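# Phone onto comic book, laptop seated on its stand

## Task

Put the phone down lying flat, with all of it resting on the comic book. Also place the laptop, shut, onto the laptop stand with its top side facing up and one of its long edges pressed squarely against the stand's lips. When done, neither gripper may be in contact with the phone or the laptop.

## Robot and tools

Robot: two arms, left_arm and right_arm, each ending in a two-finger gripper. Calibrated base positions in the scene frame: left_arm at (+0.031, +0.243, 0) m, quat_wxyz (+1.000, 0, 0, +0.014); right_arm at (-0.029, -0.309, 0) m, quat_wxyz (+1.000, 0, 0, +0.003). A camera mast stands behind the arms. Loose objects may occasionally get nudged by an outside push.

Frame: the scene frame has its origin at table-top height, halfway between the arms' nominal bases. +z is up, +x points out over the table, +y is toward left_arm. Arm names do not match image left/right. Reported positions and orientations can be off by a few centimetres, more at long reach. Each gripper's fingers point along its own +z and open and close along its y; end_effector_position is the spot between the pads, roughly 1 cm short of the tips.

Motion numbers: every command row is 14 numbers in [-1, 1], one flat list covering both arms: left_arm dx, dy, dz, rx, ry, rz, opening, then right_arm in the same seven-number order. dx, dy, dz are offsets along the scene axes, measured from that arm's Hand target as it stood when the action or move began (not from the previous row), so repeating a row moves the arm further. Scale: 1.0 equals 0.6 m for translation and 180 degrees for rotation; rx, ry, rz form one rotation vector applied about the Hand target's position. A translation longer than 1.0 is shortened along its direction. Opening is absolute, not an offset: +1 fully open (0.094 m), -1 shut. Sending 0 for all six pose numbers re-commands the current Hand target; a 0 in the opening slot means half-open, so repeat the present opening to leave a gripper alone. Commanded orientation is clipped to within 40 degrees of the measured one each step.

Tools:
- execute_actions(actions, cameras): actions is a list of actions; each action is a table of up to 15 rows of 14 numbers, one row per 1/30 s step, with the last row held if fewer than 15. Each action lasts 0.5 s. An empty list returns state plus images and the scene number.
- move(target, speed, blend, opening_speed, grip_force, blocking, cameras): straight-line paths toward target, a single 14-number row or a list of up to 15 rows, all offsets from the same starting Hand targets. speed in m/s, 0.002 to 4.3, default 0.25 (rotation up to twice that in rad/s), one value or one per target. blend in m rounds corners of a list; 0 stops at each. opening_speed, at least 0.2 per second on the -1..+1 scale, ramps the fingers. grip_force is newtons per pad, 10 to 50, one value or one per arm; it persists, and lower values close slowly. blocking=false returns after about 0.5 s while the move continues. Paths cap at 10 s and ignore obstacles.
- wait(seconds 0 to 10, cameras): let time run with commands held.
- stop(cameras): brake a running move.
- zoom_image(camera, region): camera is cam_head_left or cam_head_right (both 896x504); region [x0, y0, x1, y1] in pixels from the top-left, at most 504 by 504.
- finished_scene(scene): ends scene 1 or 2 irreversibly.

Results: end_effector_position (m) and end_effector_quat_wxyz in the scene frame; Hand target, the last commanded pose that the next offsets start from; grip_measured on the opening scale (reads a little wide when empty, a few thousandths narrower than a hard part under full squeeze); grip_effort_nm, gripper motor effort, negative closing; joint positions, velocities (may be summarised as within noise) and torques; motor temperatures; Tool commands. A move adds a move: line such as done, off_target, moving, held or fault, plus limits=paced (pose clipped) or limits=held (steps withheld). Being done or off_target says nothing about contact. Grippers often rest a few centimetres short of the command from friction and weight; send the remaining gap as a further offset.

Cautions: nothing may fall or be left off the table. Avoid drops, releasing moving parts, slams and heavy pushes; faster motion and targets further past contact push harder. Never let the arms or grippers bump or squeeze each other; the clearance check does not guard gripper-to-gripper contact. Route around an arm's own base rather than near it. A blocked arm keeps pressing until commanded back past its gripper. Close slowly on fragile items. Long holds, stretched reach or pushing at unreachable poses heat motors: MOTOR HOT appears at 85 °C and at 100 °C that arm goes limp for 30 to 60 s. Joint ranges (rad): waist -2.880 to 2.880, shoulder 0 to 3.142, elbow 0 to 3.019, wrist pitch -1.693 to 1.571, wrist yaw -1.571 to 1.571, wrist roll -2.094 to 2.094. Finish with both grippers clear of the phone and laptop.

Each tool is called after "Emit:" as name([rows], argument=value, ...), one row to a line, values as JSON.

## Session

Emit:
execute_actions(actions=[])

Scene clock: 0.00 s.
left_arm: end_effector_position=(+0.4918, +0.7722, +0.2721) grip_measured=+1.000 grip_effort_nm=n/a end_effector_quat_wxyz=(+0.538, +0.343, +0.763, +0.102) | right_arm: end_effector_position=(+0.0818, -0.5453, +0.1553) grip_measured=+1.000 grip_effort_nm=n/a end_effector_quat_wxyz=(-0.017, +0.931, +0.365, +0.017)
Joint positions: left_arm=[1.048 1.958 1.826 -0.907 1.087 1.594 0.094] | right_arm=[-1.159 1.066 0.823 -1.361 -0.035 1.239 0.094]
Joint velocities: within noise
Joint torques (N m): no reading
Motor temperatures (°C): left_arm=[23 25 27 24 28 25 28] | right_arm=[27 30 27 25 24 24 25]
Heat: left arm: hottest wrist yaw 28 °C; right arm: hottest shoulder 30 °C.
Hand target: left_arm +0.4940, +0.7762, +0.2939; +0.539, +0.352, +0.755, +0.121 | right_arm +0.0850, -0.5526, +0.1636; -0.006, +0.931, +0.366, +0.017
Tool commands: left_gripper/opening=+1.0 right_gripper/opening=+1.0

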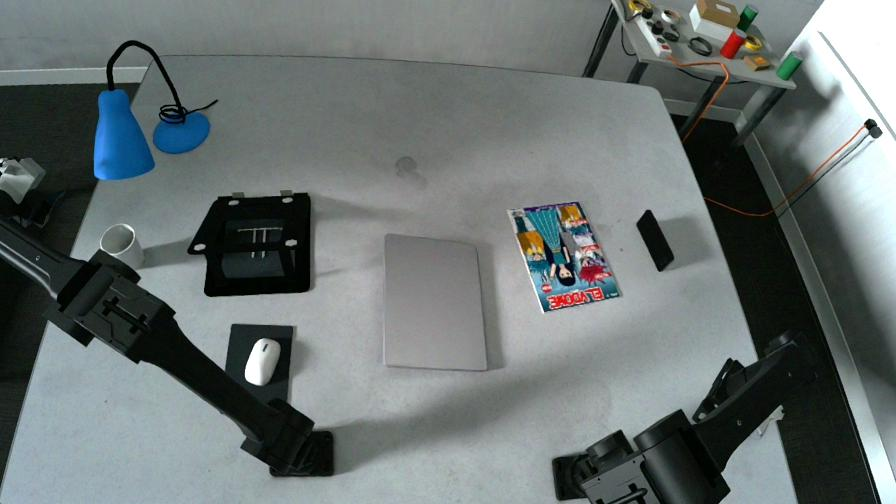

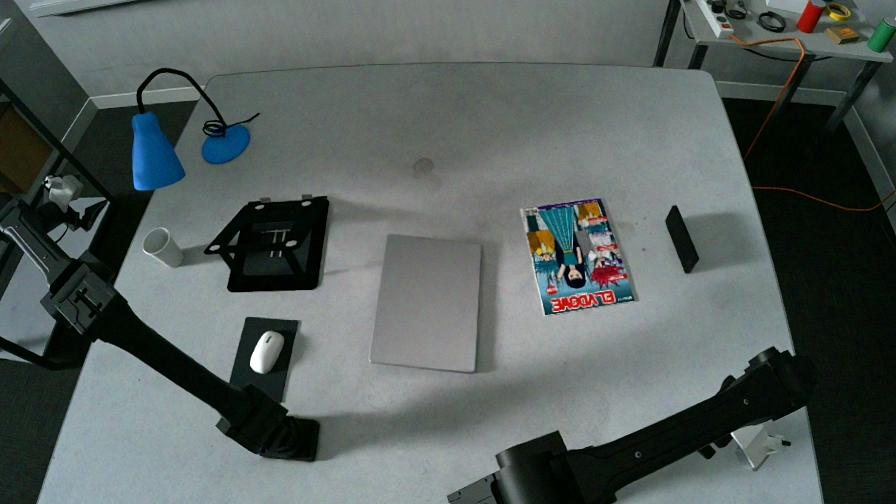

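Emit:
zoom_image(camera="cam_head_left", region=[160, 170, 360, 320])

Emit:
zoom_image(camera="cam_head_right", region=[180, 170, 380, 320])

Emit:
zoom_image(camera="cam_head_left", region=[340, 200, 540, 400])

Emit:
zoom_image(camera="cam_head_left", region=[490, 180, 710, 330])

Emit:
zoom_image(camera="cam_head_right", region=[500, 180, 720, 330])

Scaled by 2.520.

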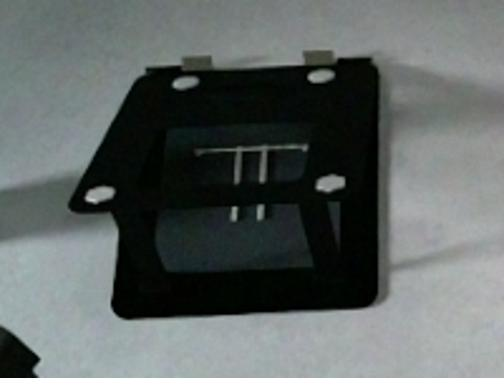

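Scaled by 2.520.

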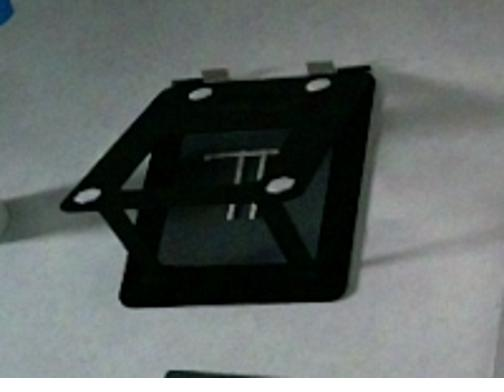

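Scaled by 2.520.

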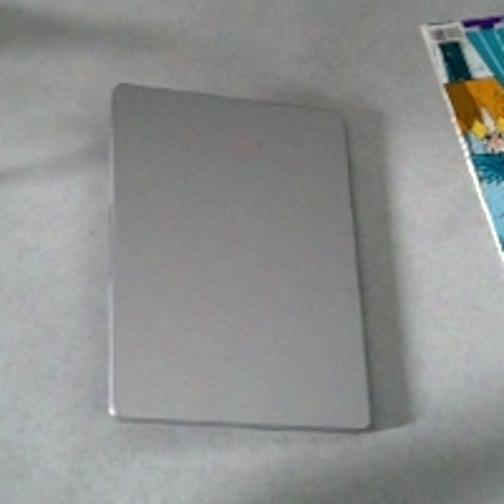

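Scaled by 2.291.

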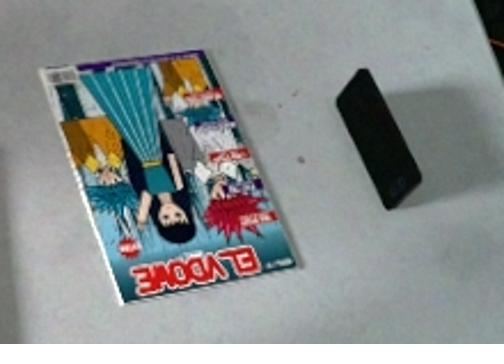

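Scaled by 2.291.

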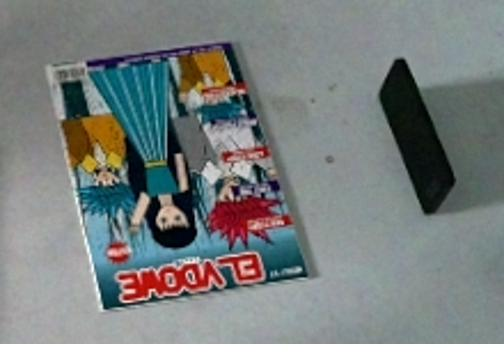

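Emit:
zoom_image(camera="cam_head_left", region=[370, 330, 500, 400])

Emit:
zoom_image(camera="cam_head_right", region=[360, 330, 490, 400])

Emit:
zoom_image(camera="cam_head_right", region=[690, 330, 830, 480])

Emit:
zoom_image(camera="cam_head_right", region=[20, 150, 160, 300])

Emit:
zoom_image(camera="cam_head_left", region=[180, 180, 340, 310])

Scaled by 3.877.

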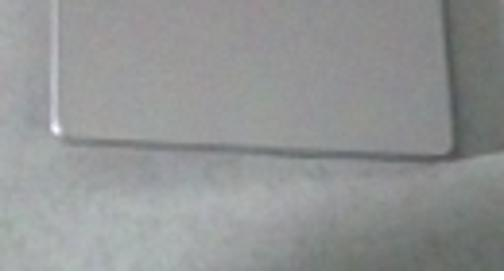

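Scaled by 3.877.

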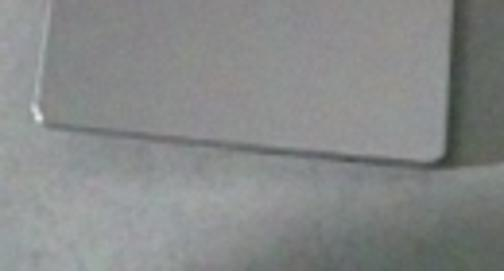

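Scaled by 3.360.

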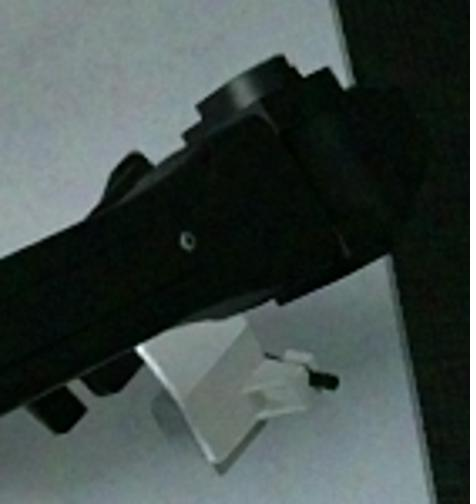

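Scaled by 3.360.

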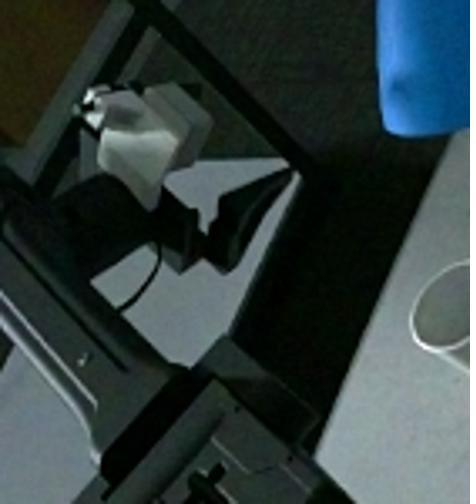

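Scaled by 3.150.

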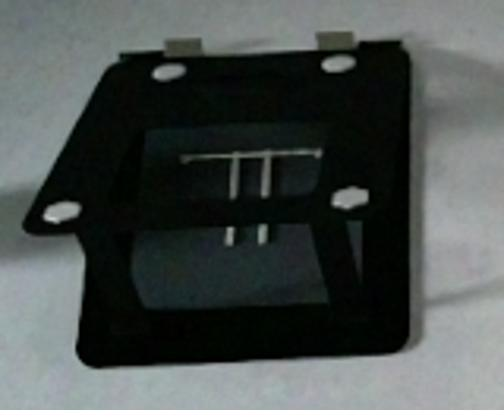

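Emit:
move(target=[-0.157, -0.794, 0.01, -0.084, 0.374, 0.244, 1, 0.742, 0.004, 0.061, 0, 0, 0.833, 1], speed=0.35, cameras=["all"])

Scene clock: 163.03 s.
left_arm: end_effector_position=(+0.3864, +0.3011, +0.2814) grip_measured=+1.000 grip_effort_nm=0.02 end_effector_quat_wxyz=(-0.017, +0.000, +1.000, -0.005) | right_arm: end_effector_position=(+0.5126, -0.5489, +0.1954) grip_measured=+1.000 grip_effort_nm=-0.02 end_effector_quat_wxyz=(-0.026, -0.103, +0.994, +0.003)
Joint positions: left_arm=[0.137 1.304 1.345 -1.646 0.004 0.166 0.094] | right_arm=[-0.415 1.942 1.901 -1.579 0.02 -0.616 0.094]
Joint torques (N m): left_arm=[-1.85 -9.93 15.68 -0.13 -0.1 -0.06] | right_arm=[1.2 -20.25 12.74 -0.4 0.02 0.11]
Motor temperatures (°C): left_arm=[23 33 35 24 28 24 27] | right_arm=[27 31 40 25 24 23 25]
Heat: left arm: hottest elbow 35 °C; right arm: hottest elbow 40 °C.
Hand target: left_arm +0.3999, +0.2997, +0.3000; +0.001, +0.001, +1.000, +0.000 | right_arm +0.5302, -0.5504, +0.2000; -0.018, -0.112, +0.994, -0.001
Off the commanded pose: left_arm 0.023 m, 2 deg | right_arm 0.018 m, 1 deg.
move: off_target (left_arm, right_arm)

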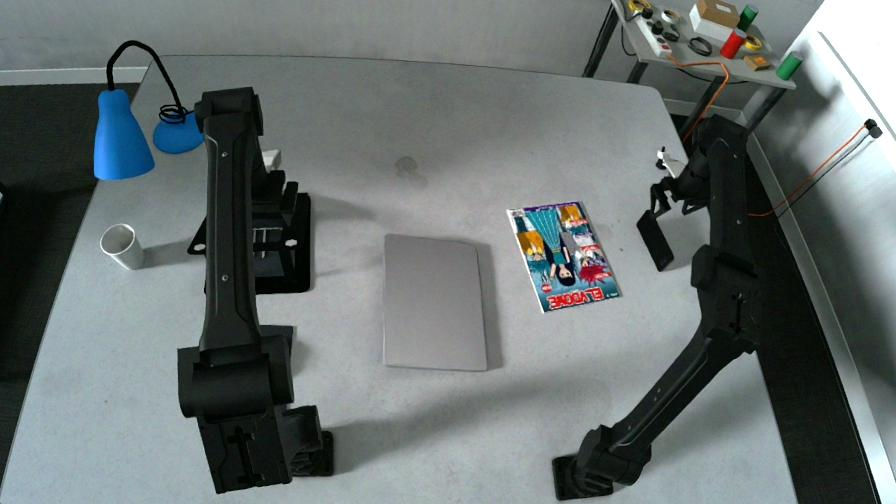

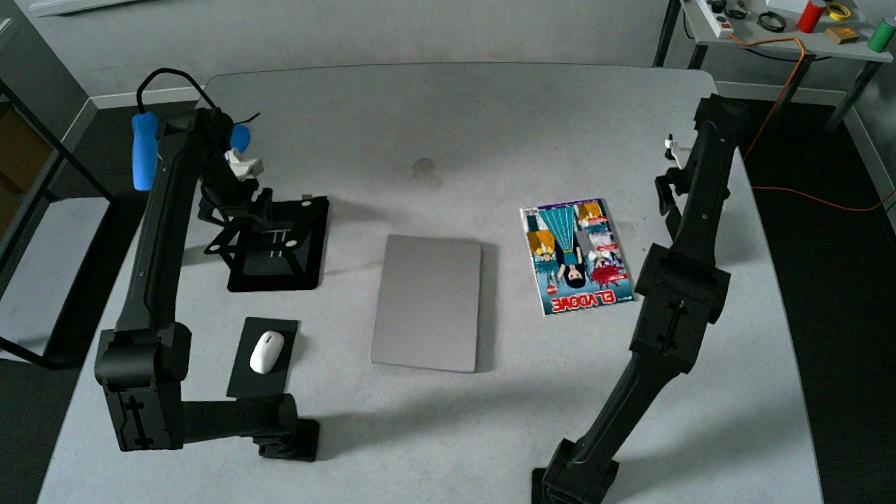

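Emit:
zoom_image(camera="cam_head_left", region=[610, 110, 770, 290])

Emit:
zoom_image(camera="cam_head_right", region=[620, 110, 780, 290])

Emit:
zoom_image(camera="cam_head_right", region=[150, 90, 350, 300])

Emit:
zoom_image(camera="cam_head_left", region=[170, 80, 330, 300])

Scaled by 2.800.

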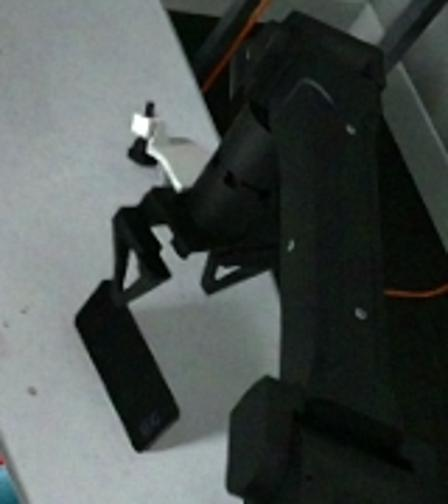

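Scaled by 2.800.

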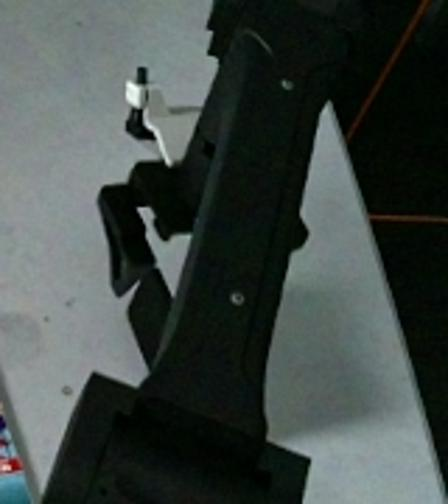

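Scaled by 2.400.

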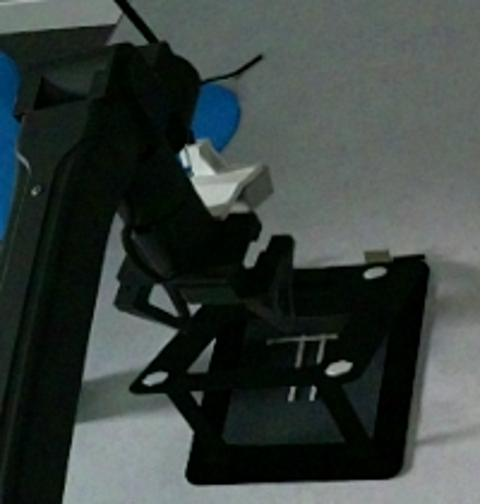

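Scaled by 2.291.

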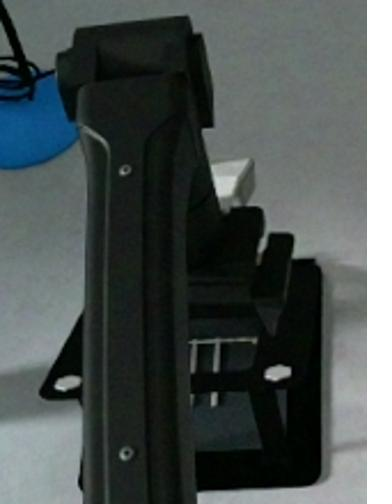

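Emit:
zoom_image(camera="cam_head_left", region=[630, 150, 720, 280])

Emit:
zoom_image(camera="cam_head_right", region=[640, 150, 730, 280])

Emit:
zoom_image(camera="cam_head_left", region=[230, 150, 330, 250])

Emit:
zoom_image(camera="cam_head_right", region=[190, 150, 290, 250])

Scaled by 3.877.

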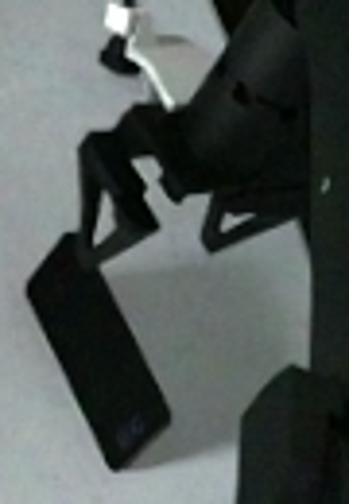

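Scaled by 3.877.

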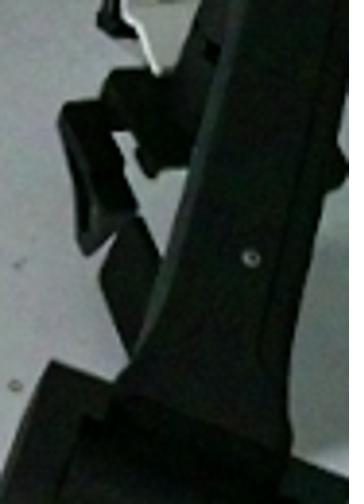

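Scaled by 5.040.

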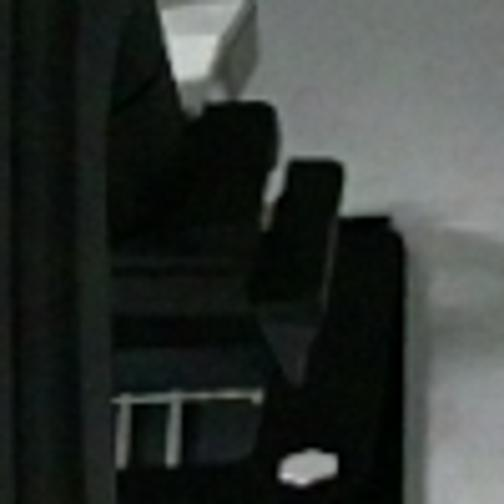

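Scaled by 5.040.

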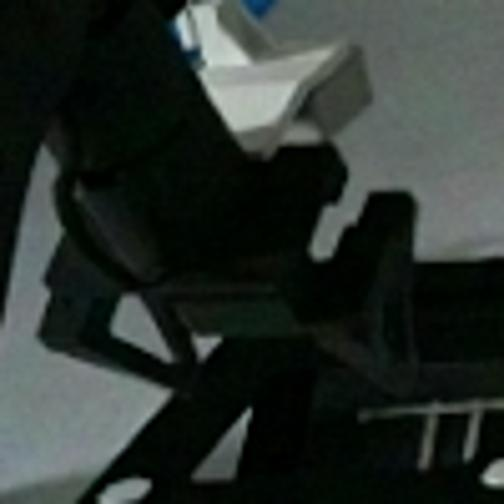

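Emit:
move(target=[0.083, -0.183, -0.30, 0, 0, 0, -1, -0.184, 0.217, -0.133, 0, 0, -0.072, -1], speed=0.4, cameras=["all"])

Emit:
zoom_image(camera="cam_head_left", region=[560, 200, 700, 340])

Emit:
zoom_image(camera="cam_head_right", region=[560, 200, 700, 340])

Emit:
zoom_image(camera="cam_head_left", region=[260, 180, 400, 320])

Emit:
zoom_image(camera="cam_head_right", region=[260, 180, 400, 320])

Scene clock: 212.20 s.
left_arm: end_effector_position=(+0.4460, +0.1938, +0.1186) grip_measured=-0.981 grip_effort_nm=-1.00 end_effector_quat_wxyz=(-0.008, +0.001, +1.000, -0.001) | right_arm: end_effector_position=(+0.4210, -0.4244, +0.1180) grip_measured=-0.991 grip_effort_nm=-0.50 end_effector_quat_wxyz=(-0.025, +0.002, +1.000, +0.004)
Joint positions: left_arm=[-0.143 1.516 1.124 -1.194 0.004 -0.113 0.001] | right_arm=[-0.253 1.651 1.285 -1.254 0.005 -0.244 0]
Joint torques (N m): left_arm=[-1.61 -14.04 9.85 0.96 -0.16 -0.08] | right_arm=[1.2 -18.55 6.74 0.4 0.09 0.22]
Motor temperatures (°C): left_arm=[23 28 37 24 27 24 27] | right_arm=[27 35 43 25 24 23 25]
Heat: left arm: hottest elbow 37 °C; right arm: hottest elbow 43 °C.
Hand target: left_arm +0.4496, +0.1900, +0.1199; +0.001, +0.001, +1.000, +0.000 | right_arm +0.4198, -0.4201, +0.1203; -0.018, +0.001, +1.000, +0.001
Off the commanded pose: left_arm 0.006 m, 1 deg | right_arm 0.005 m, 1 deg.
move: done

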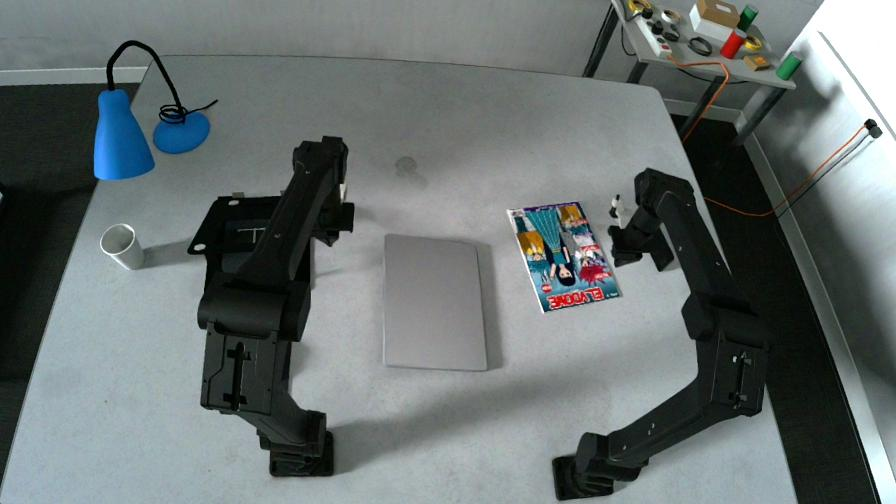

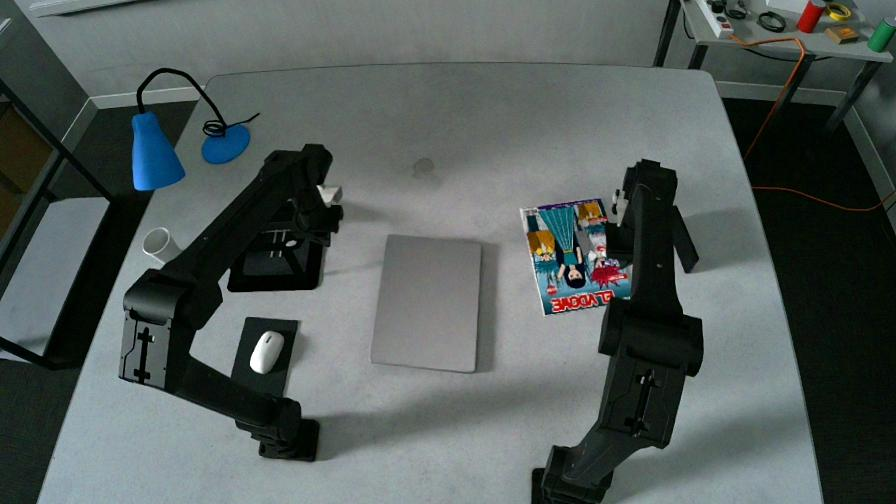

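Scaled by 3.600.

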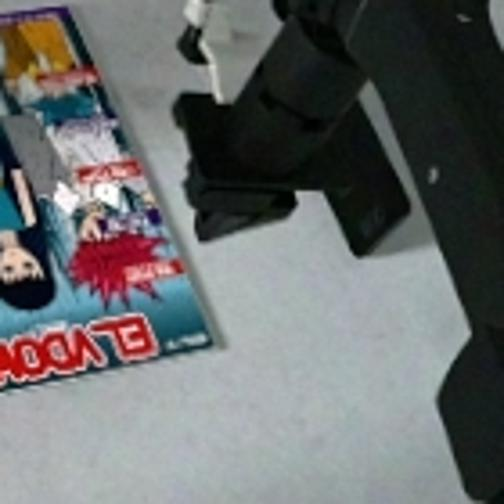

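Scaled by 3.600.

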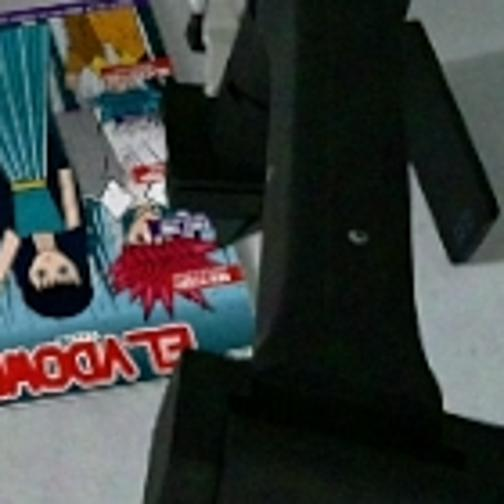

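Scaled by 3.600.

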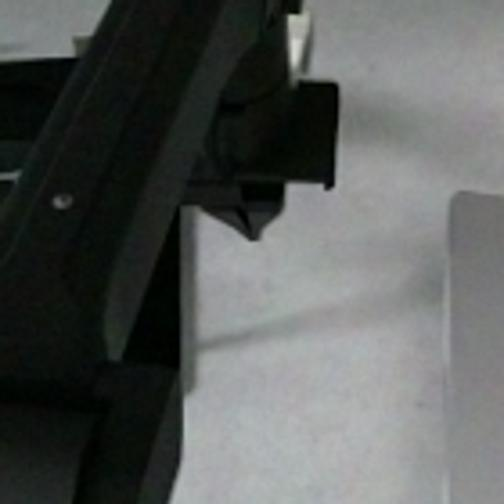

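Scaled by 3.600.

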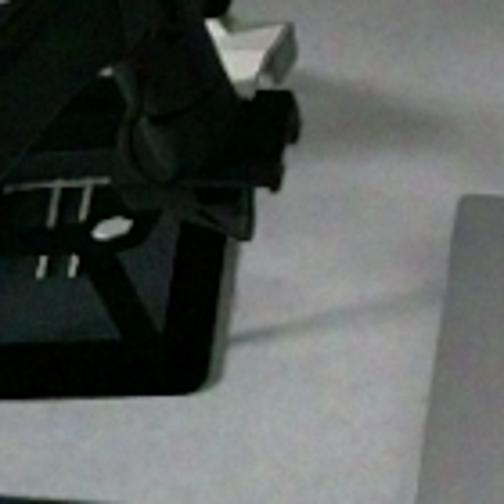

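Emit:
move(target=[-0.25, 0, -0.10, 0, 0, 0, -0.95, -0.283, 0.2, -0.1, 0, 0, 0, -0.95], speed=0.4, cameras=["all"])

Emit:
zoom_image(camera="cam_head_left", region=[280, 260, 420, 400])

Emit:
zoom_image(camera="cam_head_right", region=[260, 260, 400, 400])

Emit:
zoom_image(camera="cam_head_left", region=[500, 260, 640, 400])

Emit:
zoom_image(camera="cam_head_right", region=[480, 260, 620, 400])

Scene clock: 228.70 s.
left_arm: end_effector_position=(+0.3007, +0.1935, +0.0593) grip_measured=-0.952 grip_effort_nm=0.13 end_effector_quat_wxyz=(-0.009, -0.002, +1.000, +0.000) | right_arm: end_effector_position=(+0.2525, -0.3034, +0.0610) grip_measured=-0.951 grip_effort_nm=0.07 end_effector_quat_wxyz=(-0.024, +0.004, +1.000, +0.002)
Joint positions: left_arm=[-0.205 1.218 0.66 -1.03 0.003 -0.181 0.002] | right_arm=[0.014 1.258 0.697 -1.058 -0.005 0.027 0.002]
Joint torques (N m): left_arm=[-2.08 -9.58 7.88 0.79 -0.14 -0.05] | right_arm=[1.44 -10.05 5.98 0.43 0.1 0.25]
Heat: left arm: hottest elbow 36 °C; right arm: hottest elbow 40 °C.
Hand target: left_arm +0.2996, +0.1900, +0.0599; +0.001, +0.001, +1.000, +0.000 | right_arm +0.2500, -0.3002, +0.0603; -0.018, +0.001, +1.000, +0.001
Off the commanded pose: left_arm 0.004 m, 1 deg | right_arm 0.004 m, 1 deg.
move: done

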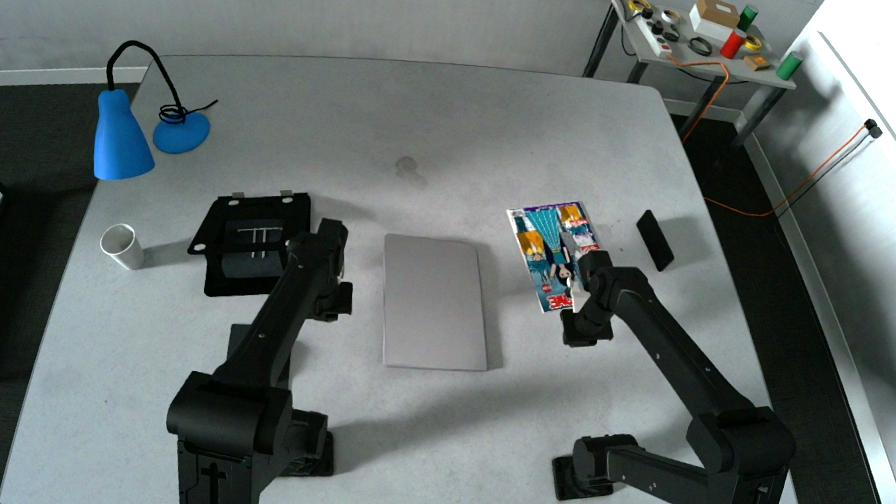

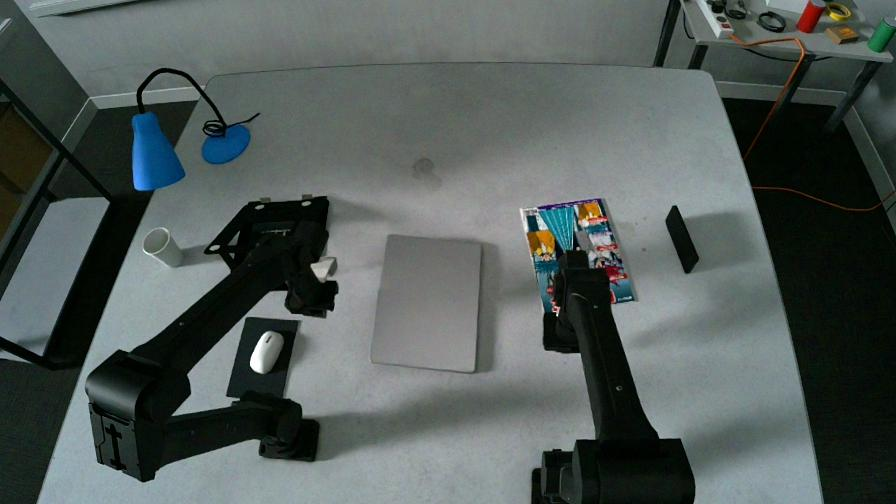

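Scaled by 3.600.

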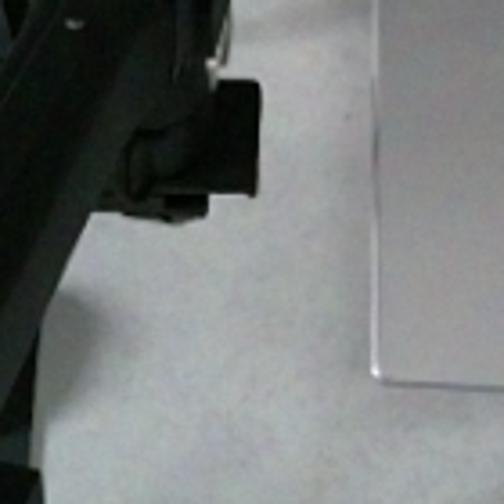

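Scaled by 3.600.

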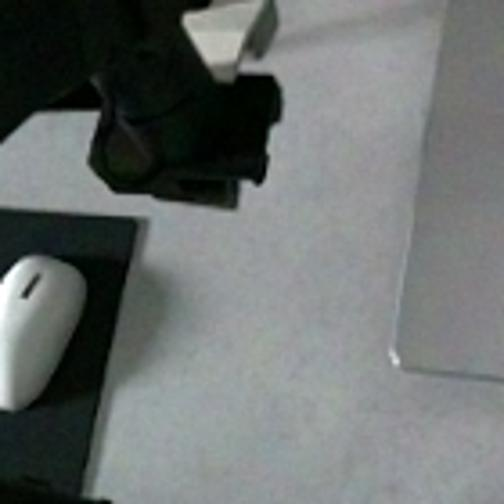

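Scaled by 3.600.

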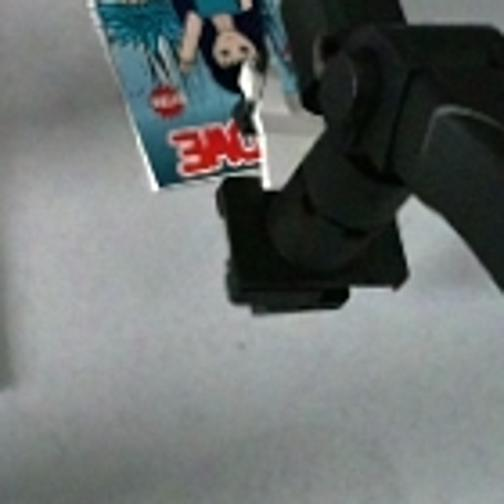

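Scaled by 3.600.

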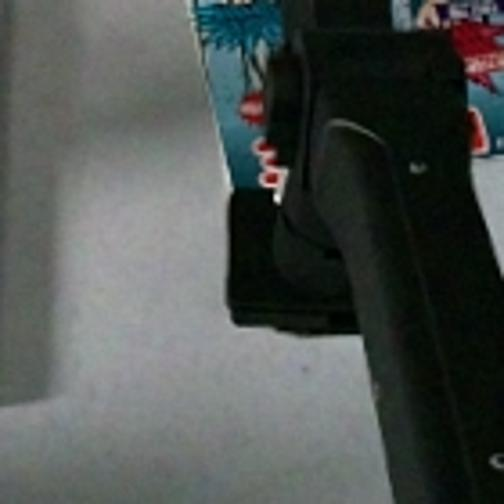

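Emit:
move(target=[0, 0, 0, 0, 0, 0, -0.95, 0.45, -0.457, 0.166, 0, 0, 0.064, 1], speed=0.4, cameras=["all"])

Emit:
zoom_image(camera="cam_head_left", region=[610, 160, 730, 280])

Emit:
zoom_image(camera="cam_head_right", region=[630, 160, 750, 280])

Scene clock: 301.87 s.
left_arm: end_effector_position=(+0.3007, +0.1935, +0.0593) grip_measured=-0.952 grip_effort_nm=0.13 end_effector_quat_wxyz=(-0.009, -0.002, +1.000, +0.000) | right_arm: end_effector_position=(+0.5051, -0.5652, +0.1551) grip_measured=+0.999 grip_effort_nm=0.07 end_effector_quat_wxyz=(-0.027, -0.097, +0.995, +0.003)
Joint positions: left_arm=[-0.205 1.218 0.66 -1.03 0.003 -0.181 0.002] | right_arm=[-0.445 1.953 1.812 -1.478 0.023 -0.634 0.094]
Joint torques (N m): left_arm=[-2.61 -9.23 8.06 0.69 -0.13 -0.08] | right_arm=[0.21 -20.42 12.56 -0.39 -0.06 0.09]
Motor temperatures (°C): left_arm=[23 27 32 24 27 24 27] | right_arm=[27 32 34 25 24 23 25]
Heat: left arm: hottest elbow 32 °C; right arm: hottest elbow 34 °C.
Hand target: left_arm +0.2996, +0.1900, +0.0599; +0.001, +0.001, +1.000, +0.000 | right_arm +0.5200, -0.5743, +0.1598; -0.018, -0.099, +0.995, -0.001
Off the commanded pose: left_arm 0.004 m, 1 deg | right_arm 0.018 m, 1 deg.
move: off_target (right_arm)

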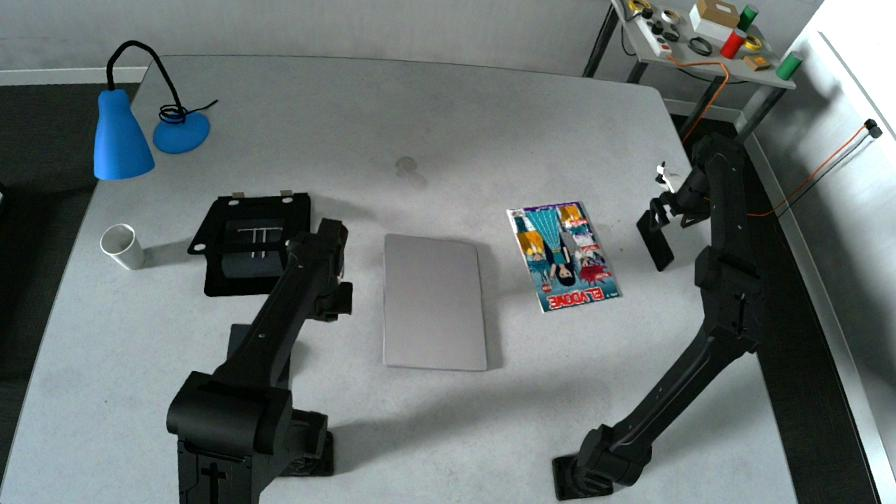

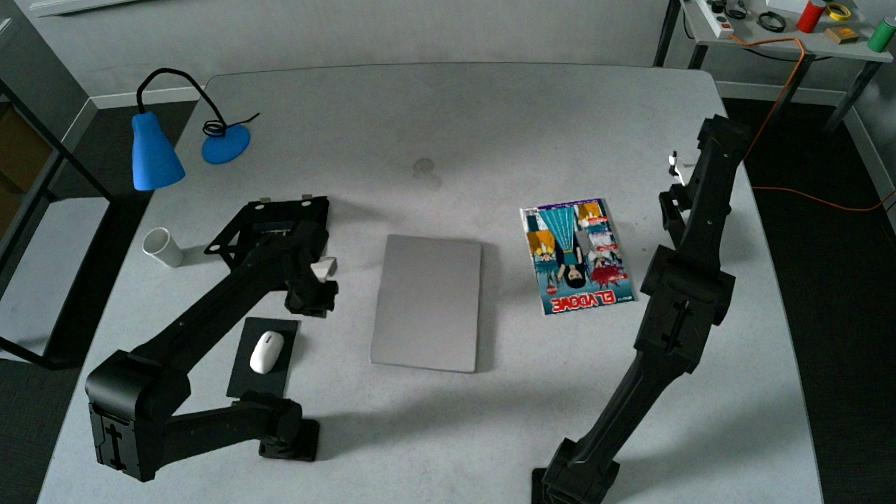

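Scaled by 4.200.

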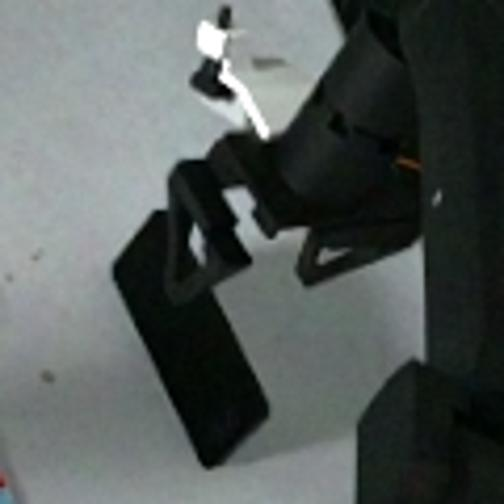

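Scaled by 4.200.

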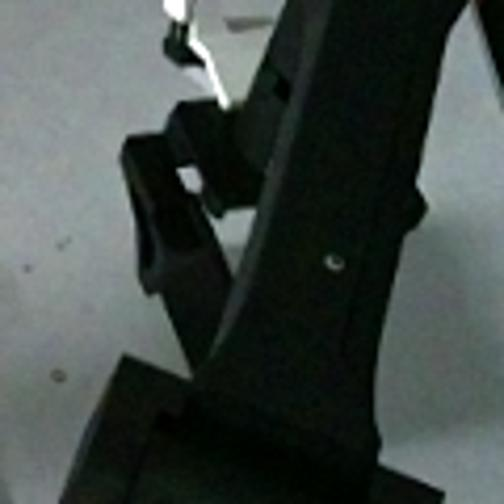

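Emit:
move(target=[0, 0, 0, 0, 0, 0, -0.95, 0.055, -0.047, -0.092, 0, 0, 0, 1], speed=0.3, cameras=["all"])

Emit:
zoom_image(camera="cam_head_left", region=[610, 160, 730, 280])

Emit:
zoom_image(camera="cam_head_right", region=[630, 160, 750, 280])

Scene clock: 315.23 s.
left_arm: end_effector_position=(+0.3007, +0.1935, +0.0593) grip_measured=-0.952 grip_effort_nm=0.13 end_effector_quat_wxyz=(-0.009, -0.002, +1.000, +0.000) | right_arm: end_effector_position=(+0.5387, -0.5876, +0.0939) grip_measured=+0.999 grip_effort_nm=0.07 end_effector_quat_wxyz=(-0.037, -0.101, +0.994, +0.009)
Joint positions: left_arm=[-0.205 1.218 0.66 -1.03 0.003 -0.181 0.002] | right_arm=[-0.454 2.115 1.909 -1.437 0.023 -0.651 0.094]
Joint torques (N m): left_arm=[-3.02 -9.23 8.13 0.69 -0.07 -0.08] | right_arm=[-0.32 -23.71 12.26 0.03 -0.04 0.09]
Heat: left arm: hottest elbow 32 °C; right arm: hottest elbow 37 °C.
Hand target: left_arm +0.2996, +0.1900, +0.0599; +0.001, +0.001, +1.000, +0.000 | right_arm +0.5531, -0.6024, +0.1046; -0.018, -0.099, +0.995, -0.001
Off the commanded pose: left_arm 0.004 m, 1 deg | right_arm 0.023 m, 2 deg.
move: off_target (right_arm)

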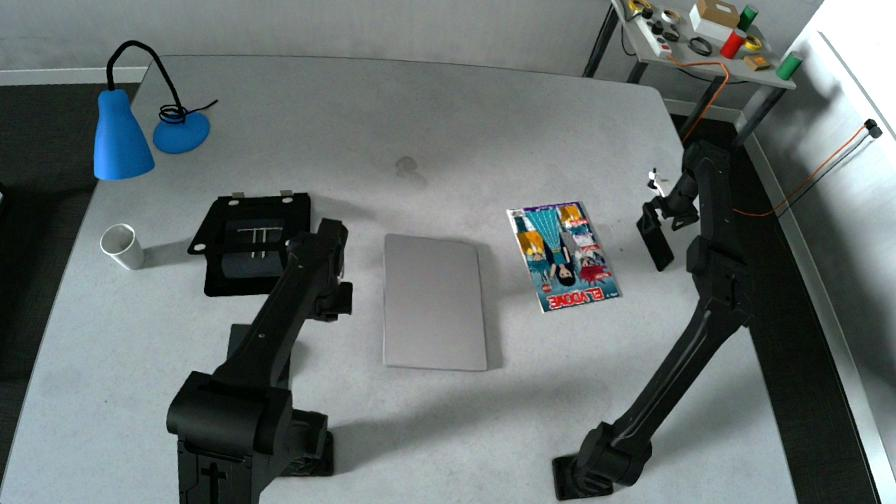

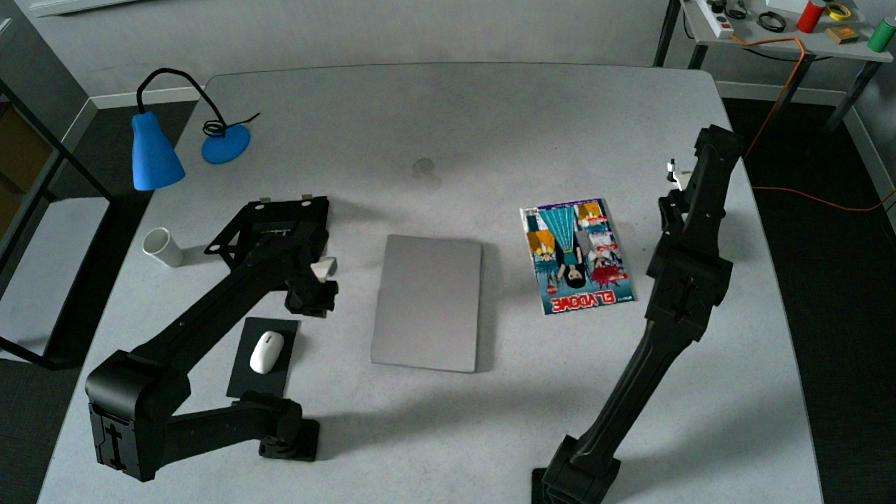

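Scaled by 4.200.

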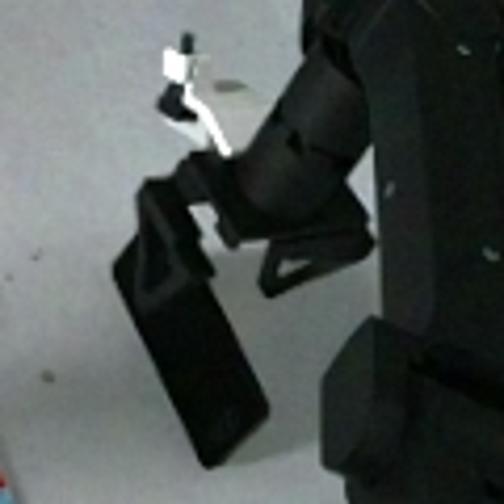

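Scaled by 4.200.

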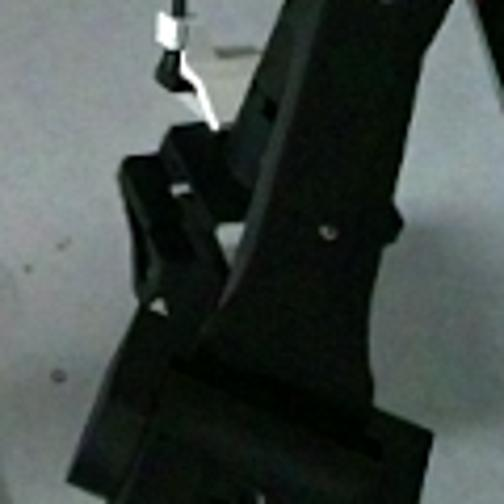

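Emit:
move(target=[0, 0, 0, 0, 0, 0, -0.95, 0.012, -0.019, -0.076, 0, 0, 0, 1], speed=0.2, cameras=["all"])

Emit:
zoom_image(camera="cam_head_left", region=[610, 170, 730, 290])

Emit:
zoom_image(camera="cam_head_right", region=[630, 170, 750, 290])

Scene clock: 324.77 s.
left_arm: end_effector_position=(+0.3007, +0.1935, +0.0593) grip_measured=-0.952 grip_effort_nm=0.13 end_effector_quat_wxyz=(-0.009, -0.002, +1.000, +0.000) | right_arm: end_effector_position=(+0.5476, -0.6001, +0.0577) grip_measured=+0.999 grip_effort_nm=0.07 end_effector_quat_wxyz=(-0.032, -0.101, +0.994, +0.007)
Joint positions: left_arm=[-0.205 1.218 0.66 -1.03 0.003 -0.181 0.002] | right_arm=[-0.466 2.172 1.909 -1.37 0.023 -0.662 0.094]
Joint torques (N m): left_arm=[-2.67 -9.47 7.79 0.7 -0.12 -0.05] | right_arm=[-0.26 -24.06 11.32 0.34 -0.03 0.06]
Heat: left arm: hottest elbow 32 °C; right arm: hottest elbow 38 °C.
Hand target: left_arm +0.2996, +0.1900, +0.0599; +0.001, +0.001, +1.000, +0.000 | right_arm +0.5602, -0.6139, +0.0590; -0.018, -0.099, +0.995, -0.001
Off the commanded pose: left_arm 0.004 m, 1 deg | right_arm 0.019 m, 2 deg.
move: off_target (right_arm)

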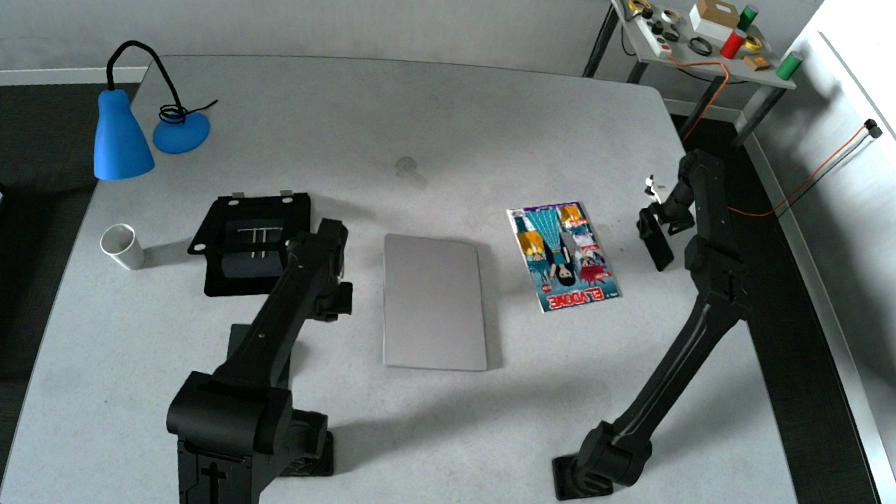

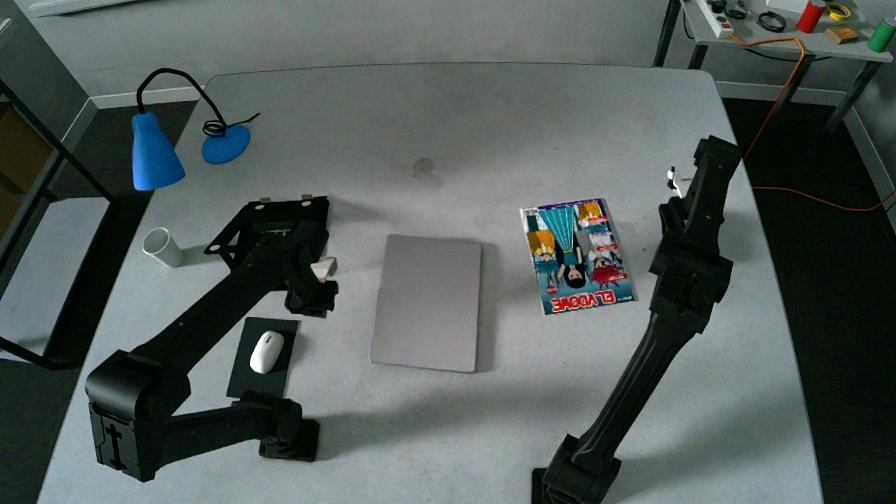

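Scaled by 4.200.

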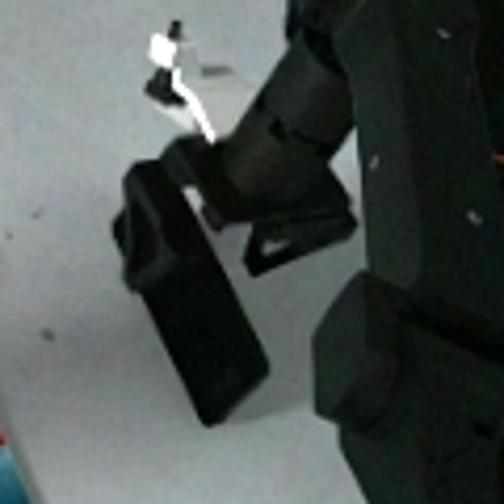

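Scaled by 4.200.

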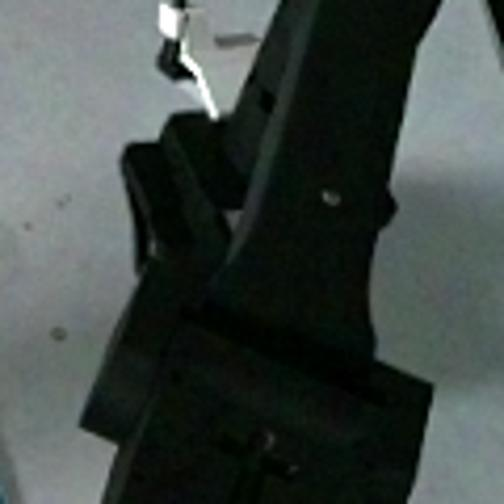

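Emit:
move([
  [0, 0, 0, 0, 0, 0, -0.95, 0, 0, -0.02, 0, 0, 0, 1],
  [0, 0, 0, 0, 0, 0, -0.95, 0, 0, -0.02, 0, 0, 0, -0.76],
], speed=0.15, opening_speed=1.2, cameras=["all"])

Emit:
zoom_image(camera="cam_head_left", region=[610, 170, 730, 290])

Scene clock: 336.03 s.
left_arm: end_effector_position=(+0.3007, +0.1935, +0.0593) grip_measured=-0.952 grip_effort_nm=0.13 end_effector_quat_wxyz=(-0.009, -0.002, +1.000, +0.000) | right_arm: end_effector_position=(+0.5533, -0.6025, +0.0574) grip_measured=-0.757 grip_effort_nm=-0.11 end_effector_quat_wxyz=(-0.021, -0.101, +0.995, +0.001)
Joint positions: left_arm=[-0.205 1.218 0.66 -1.03 0.003 -0.181 0.002] | right_arm=[-0.466 2.172 1.909 -1.345 0.02 -0.663 0.011]
Joint torques (N m): left_arm=[-3.19 -8.7 7.92 0.66 -0.16 -0.11] | right_arm=[-0.15 -23.12 10.19 0.4 0.05 0.09]
Motor temperatures (°C): left_arm=[23 27 32 24 27 24 27] | right_arm=[27 35 39 25 24 23 25]
Heat: left arm: hottest elbow 32 °C; right arm: hottest elbow 39 °C.
Hand target: left_arm +0.2996, +0.1900, +0.0599; +0.001, +0.001, +1.000, +0.000 | right_arm +0.5603, -0.6138, +0.0470; -0.018, -0.099, +0.995, -0.001
Off the commanded pose: left_arm 0.004 m, 1 deg | right_arm 0.017 m, 0 deg.
move: off_target (right_arm); target 2's new opening was sent with right_arm's hand 0.017 m and 0 deg from that target

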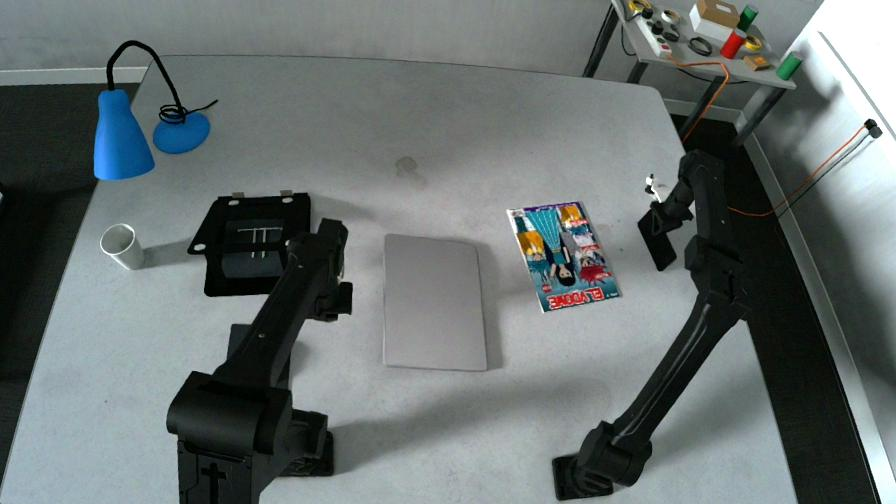

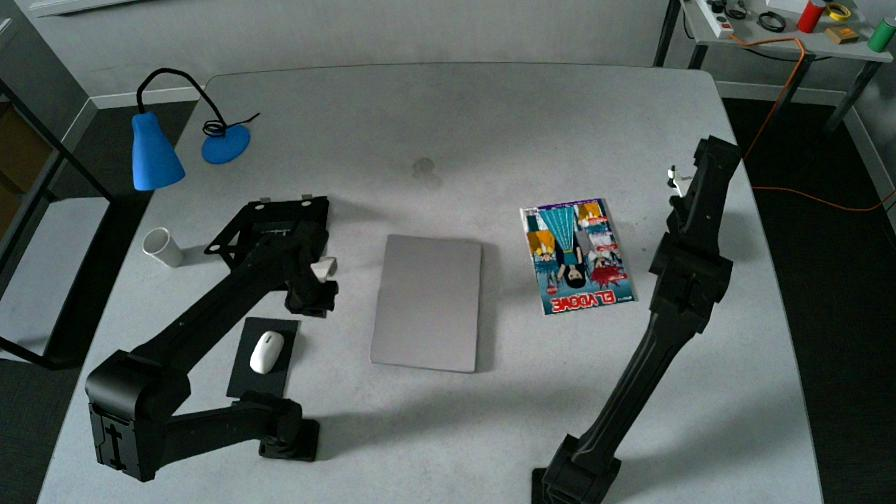

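Scaled by 4.200.

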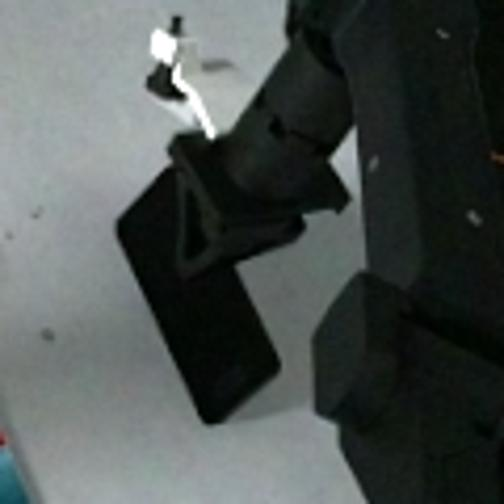

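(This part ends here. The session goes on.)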